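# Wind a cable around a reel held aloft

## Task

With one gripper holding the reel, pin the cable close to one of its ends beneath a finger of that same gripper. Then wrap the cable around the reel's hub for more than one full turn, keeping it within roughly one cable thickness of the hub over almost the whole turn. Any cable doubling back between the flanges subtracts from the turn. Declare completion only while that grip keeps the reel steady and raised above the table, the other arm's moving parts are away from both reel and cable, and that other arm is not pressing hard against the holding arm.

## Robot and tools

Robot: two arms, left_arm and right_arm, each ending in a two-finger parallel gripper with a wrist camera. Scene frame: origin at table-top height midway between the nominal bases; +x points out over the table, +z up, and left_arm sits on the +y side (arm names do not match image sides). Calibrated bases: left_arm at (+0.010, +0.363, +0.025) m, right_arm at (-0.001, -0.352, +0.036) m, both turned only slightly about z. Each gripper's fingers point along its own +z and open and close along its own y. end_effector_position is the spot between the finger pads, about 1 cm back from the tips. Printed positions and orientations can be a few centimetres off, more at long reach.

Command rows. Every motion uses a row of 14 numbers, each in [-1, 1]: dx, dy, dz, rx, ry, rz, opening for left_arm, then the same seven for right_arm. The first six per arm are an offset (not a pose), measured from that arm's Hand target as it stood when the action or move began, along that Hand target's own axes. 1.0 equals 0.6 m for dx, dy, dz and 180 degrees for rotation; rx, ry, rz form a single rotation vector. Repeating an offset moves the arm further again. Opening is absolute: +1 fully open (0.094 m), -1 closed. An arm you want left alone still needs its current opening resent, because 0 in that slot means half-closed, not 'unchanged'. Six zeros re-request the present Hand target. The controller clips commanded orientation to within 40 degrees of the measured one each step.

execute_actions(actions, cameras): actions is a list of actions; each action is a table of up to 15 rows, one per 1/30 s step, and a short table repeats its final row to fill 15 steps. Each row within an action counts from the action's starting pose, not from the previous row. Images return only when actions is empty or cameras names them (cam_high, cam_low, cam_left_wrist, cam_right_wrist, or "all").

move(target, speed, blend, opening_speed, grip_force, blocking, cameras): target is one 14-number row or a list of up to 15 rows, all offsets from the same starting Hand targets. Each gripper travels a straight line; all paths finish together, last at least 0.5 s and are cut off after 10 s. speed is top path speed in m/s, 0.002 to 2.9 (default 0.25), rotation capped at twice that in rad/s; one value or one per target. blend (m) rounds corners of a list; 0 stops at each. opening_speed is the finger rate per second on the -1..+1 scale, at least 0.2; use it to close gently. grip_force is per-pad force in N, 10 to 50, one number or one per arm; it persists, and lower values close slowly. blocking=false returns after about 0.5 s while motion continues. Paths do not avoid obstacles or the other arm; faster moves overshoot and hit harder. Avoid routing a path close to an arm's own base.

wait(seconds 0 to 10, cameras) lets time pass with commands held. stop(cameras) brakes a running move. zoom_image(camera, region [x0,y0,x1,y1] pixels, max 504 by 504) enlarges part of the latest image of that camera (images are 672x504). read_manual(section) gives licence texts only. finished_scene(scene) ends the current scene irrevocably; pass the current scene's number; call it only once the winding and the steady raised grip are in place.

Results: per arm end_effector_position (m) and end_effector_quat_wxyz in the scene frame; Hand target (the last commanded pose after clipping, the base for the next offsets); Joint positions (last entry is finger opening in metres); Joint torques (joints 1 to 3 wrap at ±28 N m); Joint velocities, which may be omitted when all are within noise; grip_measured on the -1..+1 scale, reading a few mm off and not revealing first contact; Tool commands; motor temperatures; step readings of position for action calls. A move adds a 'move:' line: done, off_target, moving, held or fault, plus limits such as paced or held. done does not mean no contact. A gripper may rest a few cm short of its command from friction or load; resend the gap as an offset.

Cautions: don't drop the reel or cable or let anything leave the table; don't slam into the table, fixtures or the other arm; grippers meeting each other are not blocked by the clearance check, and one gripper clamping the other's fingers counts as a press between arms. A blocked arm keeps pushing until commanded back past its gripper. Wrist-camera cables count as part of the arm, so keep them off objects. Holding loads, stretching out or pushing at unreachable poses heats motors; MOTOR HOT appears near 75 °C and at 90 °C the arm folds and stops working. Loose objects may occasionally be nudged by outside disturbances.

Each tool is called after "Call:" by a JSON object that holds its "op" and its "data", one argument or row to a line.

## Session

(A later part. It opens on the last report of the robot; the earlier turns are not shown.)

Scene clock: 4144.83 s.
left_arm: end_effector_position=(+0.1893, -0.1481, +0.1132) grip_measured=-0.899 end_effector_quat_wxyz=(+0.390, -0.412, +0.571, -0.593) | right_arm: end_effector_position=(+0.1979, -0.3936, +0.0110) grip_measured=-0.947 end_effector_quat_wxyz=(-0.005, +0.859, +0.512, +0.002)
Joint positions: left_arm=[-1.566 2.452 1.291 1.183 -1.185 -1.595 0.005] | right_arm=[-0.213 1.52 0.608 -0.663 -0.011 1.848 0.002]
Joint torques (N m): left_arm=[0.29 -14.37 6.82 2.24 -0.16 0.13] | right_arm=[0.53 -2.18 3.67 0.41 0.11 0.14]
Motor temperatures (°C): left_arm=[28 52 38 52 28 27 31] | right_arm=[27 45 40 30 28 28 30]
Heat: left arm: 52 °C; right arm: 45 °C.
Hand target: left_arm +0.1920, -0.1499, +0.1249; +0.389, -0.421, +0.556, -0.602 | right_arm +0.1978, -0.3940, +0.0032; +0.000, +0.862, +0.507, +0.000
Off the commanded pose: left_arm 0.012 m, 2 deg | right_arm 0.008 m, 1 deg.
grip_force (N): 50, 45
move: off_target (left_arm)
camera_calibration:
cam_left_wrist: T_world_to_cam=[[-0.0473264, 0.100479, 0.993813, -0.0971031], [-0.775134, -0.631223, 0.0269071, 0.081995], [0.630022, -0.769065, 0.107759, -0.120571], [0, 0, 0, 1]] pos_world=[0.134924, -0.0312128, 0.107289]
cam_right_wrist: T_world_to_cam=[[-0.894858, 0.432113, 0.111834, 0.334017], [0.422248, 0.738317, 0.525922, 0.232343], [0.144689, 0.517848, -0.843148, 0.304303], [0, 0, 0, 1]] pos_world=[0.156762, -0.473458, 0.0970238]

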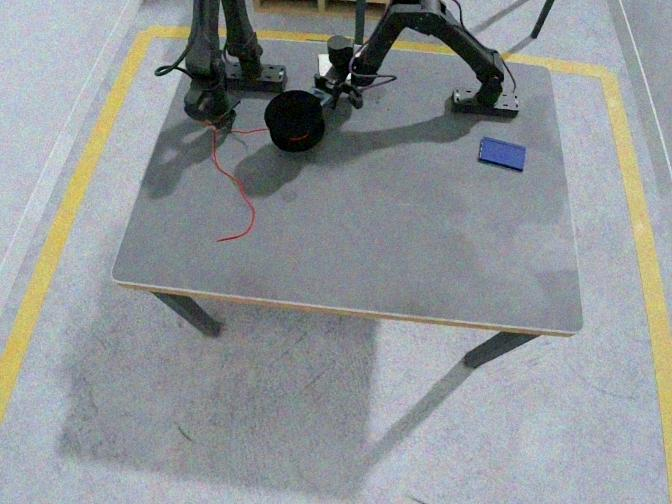

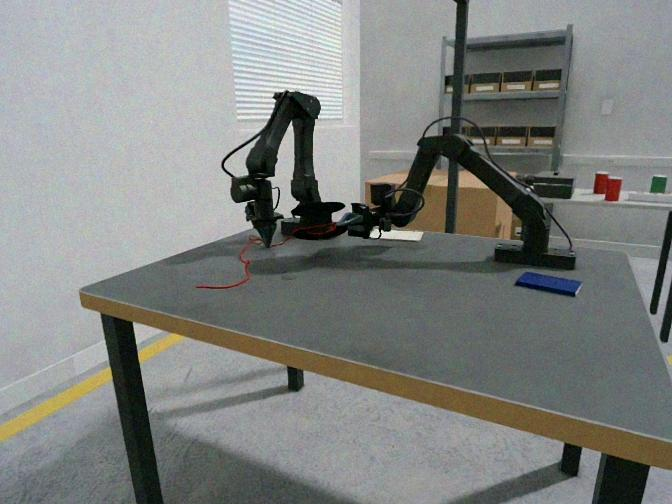

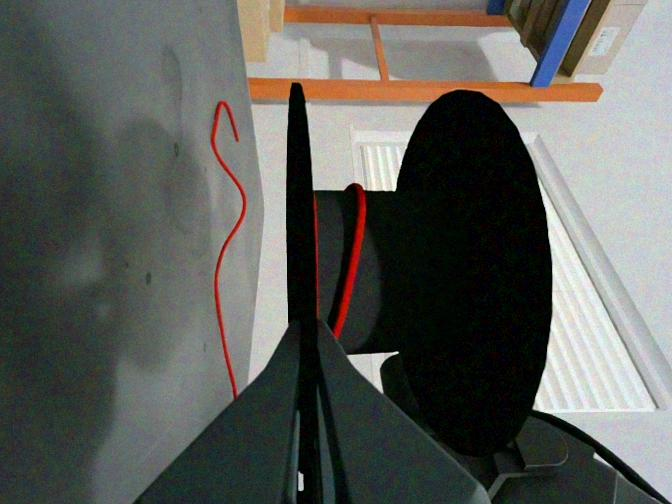

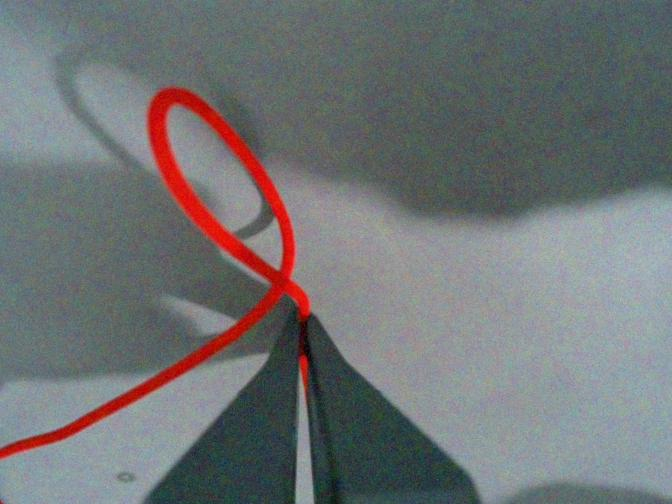

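Call:
{"op": "move", "data": {
  "target": [
    [0,0,0,0,0,0,-1.0,0,0,-0.006,0,0,0,-0.6],
    [0,0,0,0,0,0,-1.0,0,0,-0.08,0,0,0,-0.5],
    [0,0,0,0,0,0,-1.0,-0.02,0,-0.3,0,0,0,-0.5]
  ],
  "speed": [0.05,0.06,0.15],
  "opening_speed": 0.3,
  "cameras": ["all"]
}}

Call:
{"op": "zoom_image", "data": {
  "camera": "cam_low",
  "region": [240, 185, 360, 275]
}}

Call:
{"op": "zoom_image", "data": {
  "camera": "cam_high",
  "region": [180, 60, 350, 190]
}}

Scene clock: 4158.23 s.
left_arm: end_effector_position=(+0.1893, -0.1481, +0.1132) grip_measured=-0.899 end_effector_quat_wxyz=(+0.390, -0.412, +0.571, -0.593) | right_arm: end_effector_position=(+0.1943, -0.4004, +0.1757) grip_measured=-0.502 end_effector_quat_wxyz=(-0.009, +0.861, +0.509, +0.002)
Joint positions: left_arm=[-1.566 2.452 1.291 1.183 -1.185 -1.595 0.005] | right_arm=[-0.254 1.311 1.135 -1.406 -0.016 1.813 0.023]
Joint torques (N m): left_arm=[0.32 -14.37 6.79 2.23 -0.15 0.13] | right_arm=[-0.7 -4.11 8.2 -0.15 0.1 -0.06]
Heat: left arm: 52 °C; right arm: 44 °C.
Hand target: left_arm +0.1920, -0.1499, +0.1249; +0.389, -0.421, +0.556, -0.602 | right_arm +0.1922, -0.4045, +0.1832; +0.000, +0.862, +0.507, -0.001
Off the commanded pose: left_arm 0.012 m, 2 deg | right_arm 0.009 m, 1 deg.
grip_force (N): 50, 45
move: off_target (left_arm)
camera_calibration:
cam_left_wrist: T_world_to_cam=[[-0.0473264, 0.100479, 0.993813, -0.0971031], [-0.775134, -0.631223, 0.0269071, 0.081995], [0.630022, -0.769065, 0.107759, -0.120571], [0, 0, 0, 1]] pos_world=[0.134924, -0.0312128, 0.107289]
cam_right_wrist: T_world_to_cam=[[-0.891196, 0.437499, 0.11985, 0.315307], [0.430325, 0.731813, 0.52846, 0.147641], [0.143493, 0.522536, -0.840456, 0.448862], [0, 0, 0, 1]] pos_world=[0.153059, -0.480539, 0.261437]

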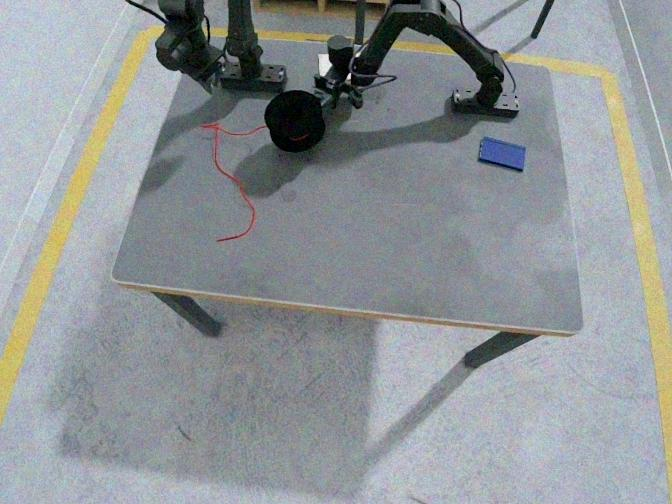

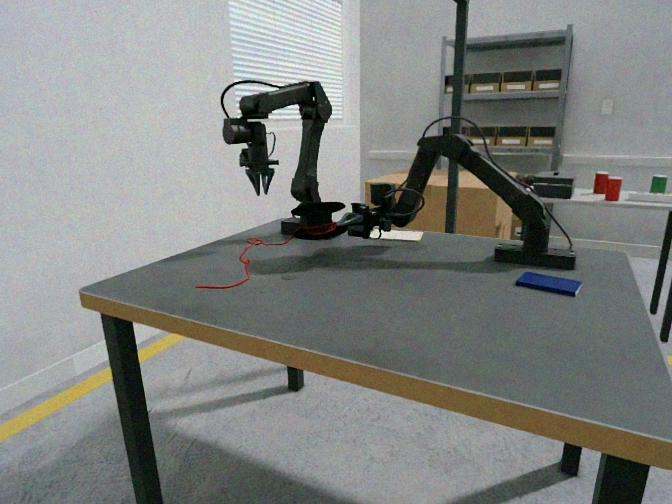

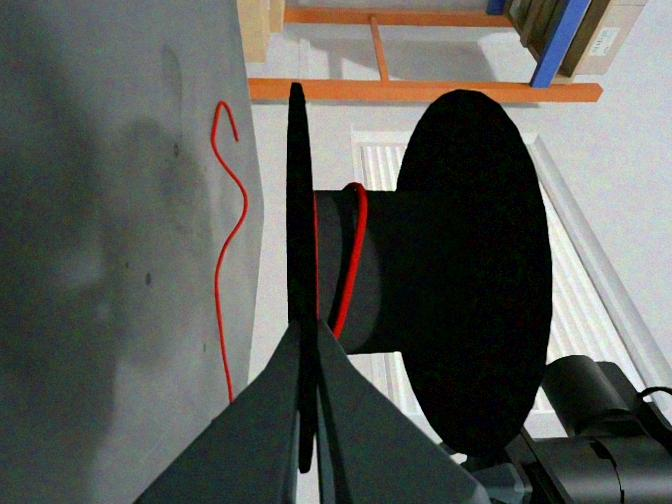

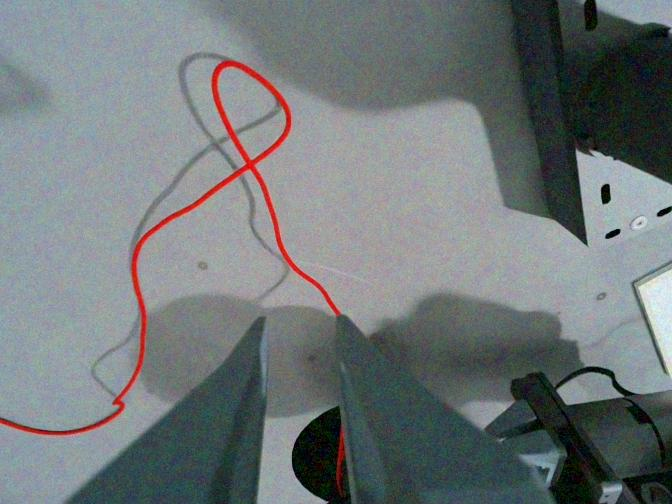

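Scaled by 4.200 from the camera's 672x504 image, which has a finer 960x720 frame.

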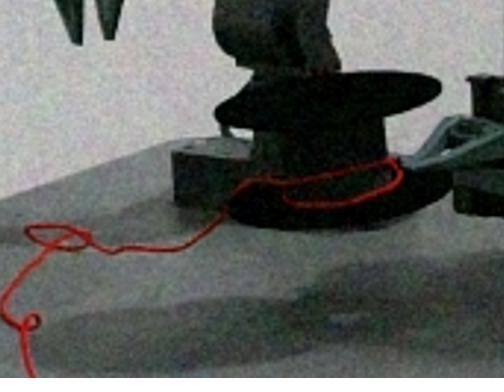

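Scaled by 2.965 from the camera's 672x504 image, which has a finer 960x720 frame.

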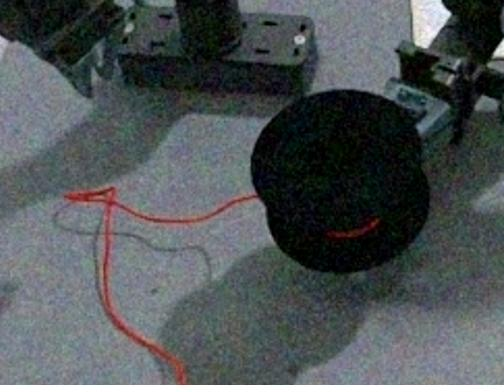

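Call:
{"op": "move", "data": {
  "target": [0,0,0,0,0,0,-1.0,0.155,0.196,-0.028,0,0.167,-0.161,-0.5],
  "speed": 0.25,
  "cameras": ["cam_right_wrist","cam_low"]
}}

Scene clock: 4172.27 s.
left_arm: end_effector_position=(+0.1893, -0.1481, +0.1132) grip_measured=-0.899 end_effector_quat_wxyz=(+0.390, -0.412, +0.571, -0.593) | right_arm: end_effector_position=(+0.3382, -0.3786, +0.1971) grip_measured=-0.502 end_effector_quat_wxyz=(-0.126, +0.680, +0.689, +0.217)
Joint positions: left_arm=[-1.566 2.452 1.291 1.183 -1.185 -1.595 0.005] | right_arm=[-0.334 1.83 1.649 -1.437 -0.505 1.206 0.023]
Joint torques (N m): left_arm=[0.25 -14.41 6.82 2.22 -0.16 0.15] | right_arm=[-0.66 -6.99 8.64 -0.21 -0.41 -0.07]
Heat: left arm: 52 °C; right arm: 43 °C.
Hand target: left_arm +0.1920, -0.1499, +0.1249; +0.389, -0.421, +0.556, -0.602 | right_arm +0.3402, -0.3802, +0.1999; -0.130, +0.680, +0.687, +0.221
Off the commanded pose: left_arm 0.012 m, 2 deg | right_arm 0.004 m, 1 deg.
grip_force (N): 50, 45
move: off_target (left_arm)
camera_calibration:
cam_right_wrist: T_world_to_cam=[[-0.995999, -0.0701542, -0.0553644, 0.309278], [-0.0835323, 0.510578, 0.855764, 0.0839824], [-0.0317676, 0.856965, -0.514395, 0.556471], [0, 0, 0, 1]] pos_world=[0.332734, -0.498059, 0.2315]
Images, in order (width x height): cam_low 672x504, cam_right_wrist 672x504.

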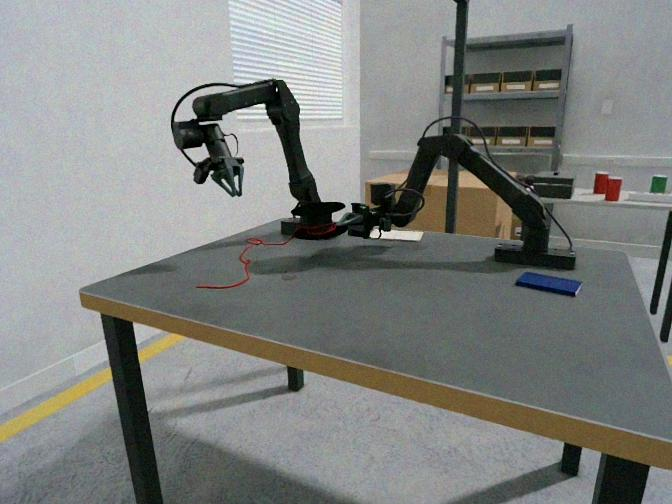

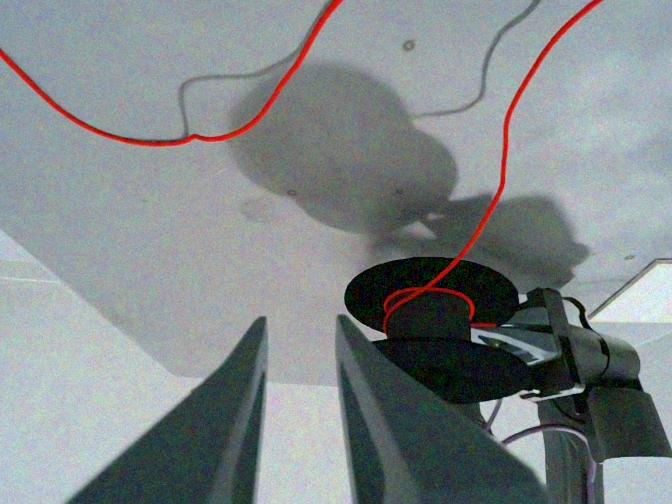

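Superb view. Zoom in on the reel.

Call:
{"op": "zoom_image", "data": {
  "camera": "cam_right_wrist",
  "region": [340, 240, 540, 400]
}}

Scaled by 2.520 from the camera's 672x504 image, which has a finer 960x720 frame.

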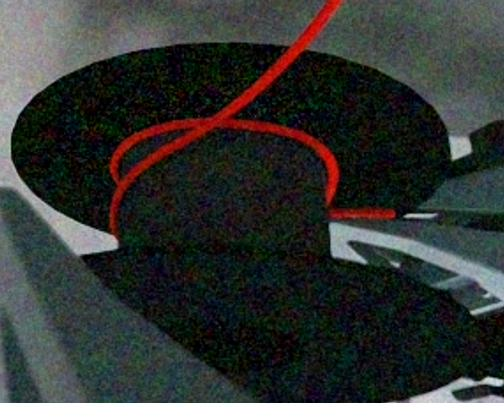

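Call:
{"op": "zoom_image", "data": {
  "camera": "cam_right_wrist",
  "region": [440, 280, 540, 360]
}}

Call:
{"op": "zoom_image", "data": {
  "camera": "cam_left_wrist",
  "region": [270, 300, 390, 480]
}}

Scaled by 5.040 from the camera's 672x504 image, which has a finer 960x720 frame.

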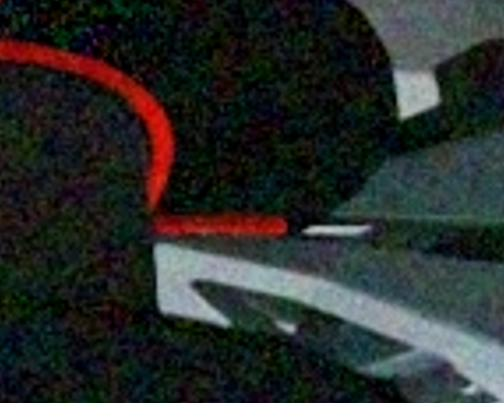

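This scene's latest camera images include none from cam_left_wrist. They are from: cam_low, cam_right_wrist. cam_left_wrist's image comes with the result of a call that names it in "cameras".

Call:
{"op": "zoom_image", "data": {
  "camera": "cam_right_wrist",
  "region": [365, 270, 485, 355]
}}

Scaled by 4.200 from the camera's 672x504 image, which has a finer 960x720 frame.

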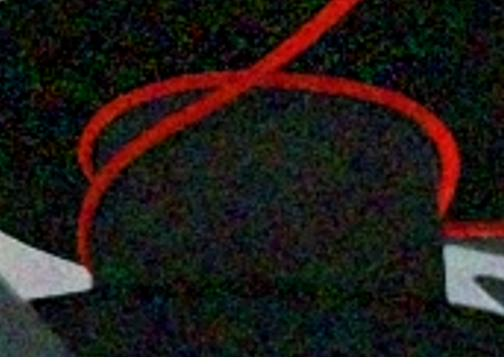

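Call:
{"op": "wait", "data": {
  "seconds": 1,
  "cameras": ["cam_right_wrist","cam_left_wrist"]
}}

Call:
{"op": "zoom_image", "data": {
  "camera": "cam_left_wrist",
  "region": [270, 150, 420, 350]
}}

Call:
{"op": "zoom_image", "data": {
  "camera": "cam_right_wrist",
  "region": [365, 270, 485, 355]
}}

Scene clock: 4215.10 s.
left_arm: end_effector_position=(+0.1893, -0.1481, +0.1132) grip_measured=-0.899 end_effector_quat_wxyz=(+0.390, -0.412, +0.571, -0.593) | right_arm: end_effector_position=(+0.3382, -0.3785, +0.1971) grip_measured=-0.502 end_effector_quat_wxyz=(-0.126, +0.680, +0.689, +0.217)
Joint positions: left_arm=[-1.566 2.452 1.291 1.183 -1.185 -1.595 0.005] | right_arm=[-0.334 1.83 1.649 -1.438 -0.505 1.205 0.023]
Joint torques (N m): left_arm=[0.38 -14.39 6.82 2.23 -0.19 0.15] | right_arm=[-0.47 -6.89 8.62 -0.21 -0.41 -0.07]
Heat: left arm: 52 °C; right arm: 43 °C.
Hand target: left_arm +0.1920, -0.1499, +0.1249; +0.389, -0.421, +0.556, -0.602 | right_arm +0.3402, -0.3802, +0.2000; -0.130, +0.680, +0.687, +0.221
Tool commands: left_gripper/opening=-1.0 right_gripper/opening=-0.5
Off the commanded pose: left_arm 0.012 m, 2 deg | right_arm 0.004 m, 1 deg.
grip_force (N): 50, 45
wait: 1.00 s; at rest from the start
camera_calibration:
cam_left_wrist: T_world_to_cam=[[-0.0473264, 0.100479, 0.993813, -0.0971031], [-0.775134, -0.631223, 0.0269071, 0.081995], [0.630022, -0.769065, 0.107759, -0.120571], [0, 0, 0, 1]] pos_world=[0.134924, -0.0312128, 0.107289]
cam_right_wrist: T_world_to_cam=[[-0.995949, -0.0707663, -0.0554815, 0.30899], [-0.0839347, 0.510208, 0.855946, 0.0838387], [-0.032265, 0.857135, -0.51408, 0.556563], [0, 0, 0, 1]] pos_world=[0.332733, -0.497959, 0.2315]
Images, in order (width x height): cam_left_wrist 672x504, cam_right_wrist 672x504.

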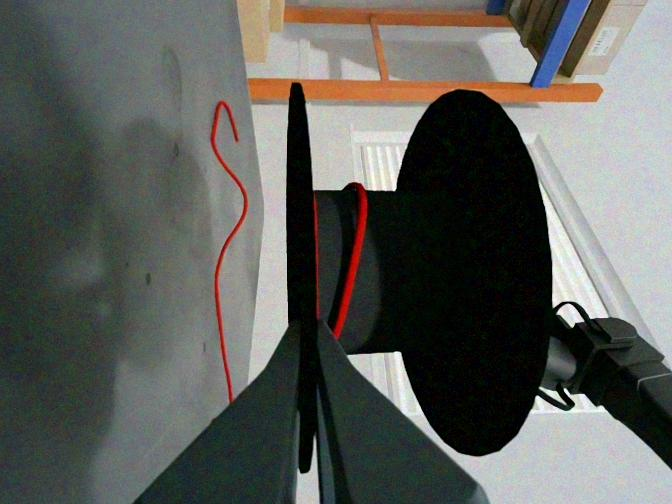

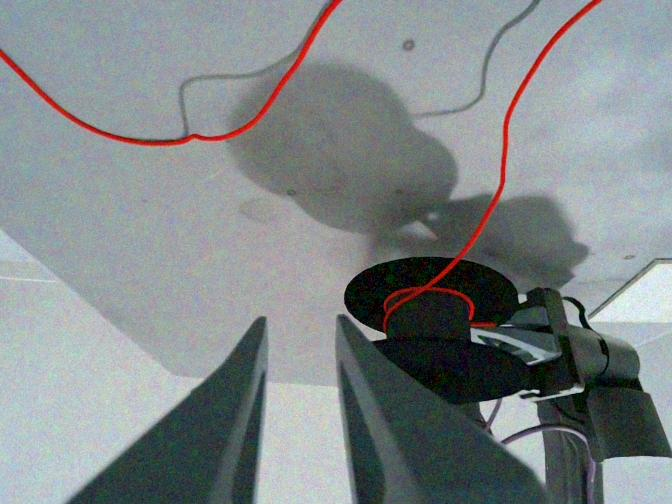

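Scaled by 2.520 from the camera's 672x504 image, which has a finer 960x720 frame.

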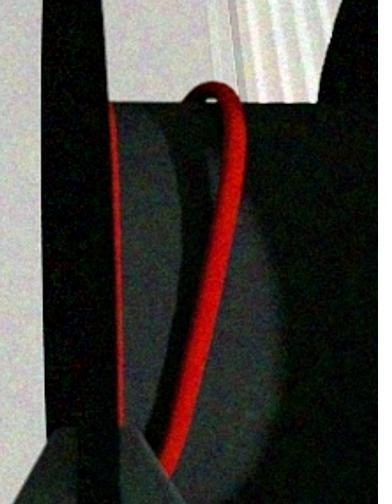

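Scaled by 4.200 from the camera's 672x504 image, which has a finer 960x720 frame.

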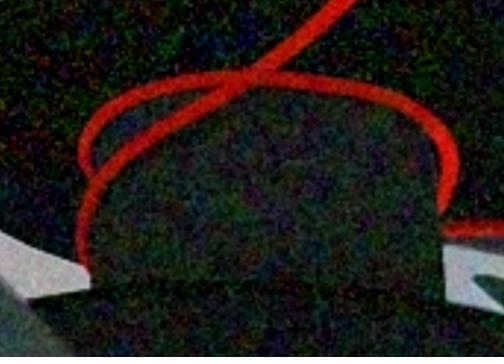

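Call:
{"op": "finished_scene", "data": {
  "scene": 1
}}

The scene is finished: the task was done.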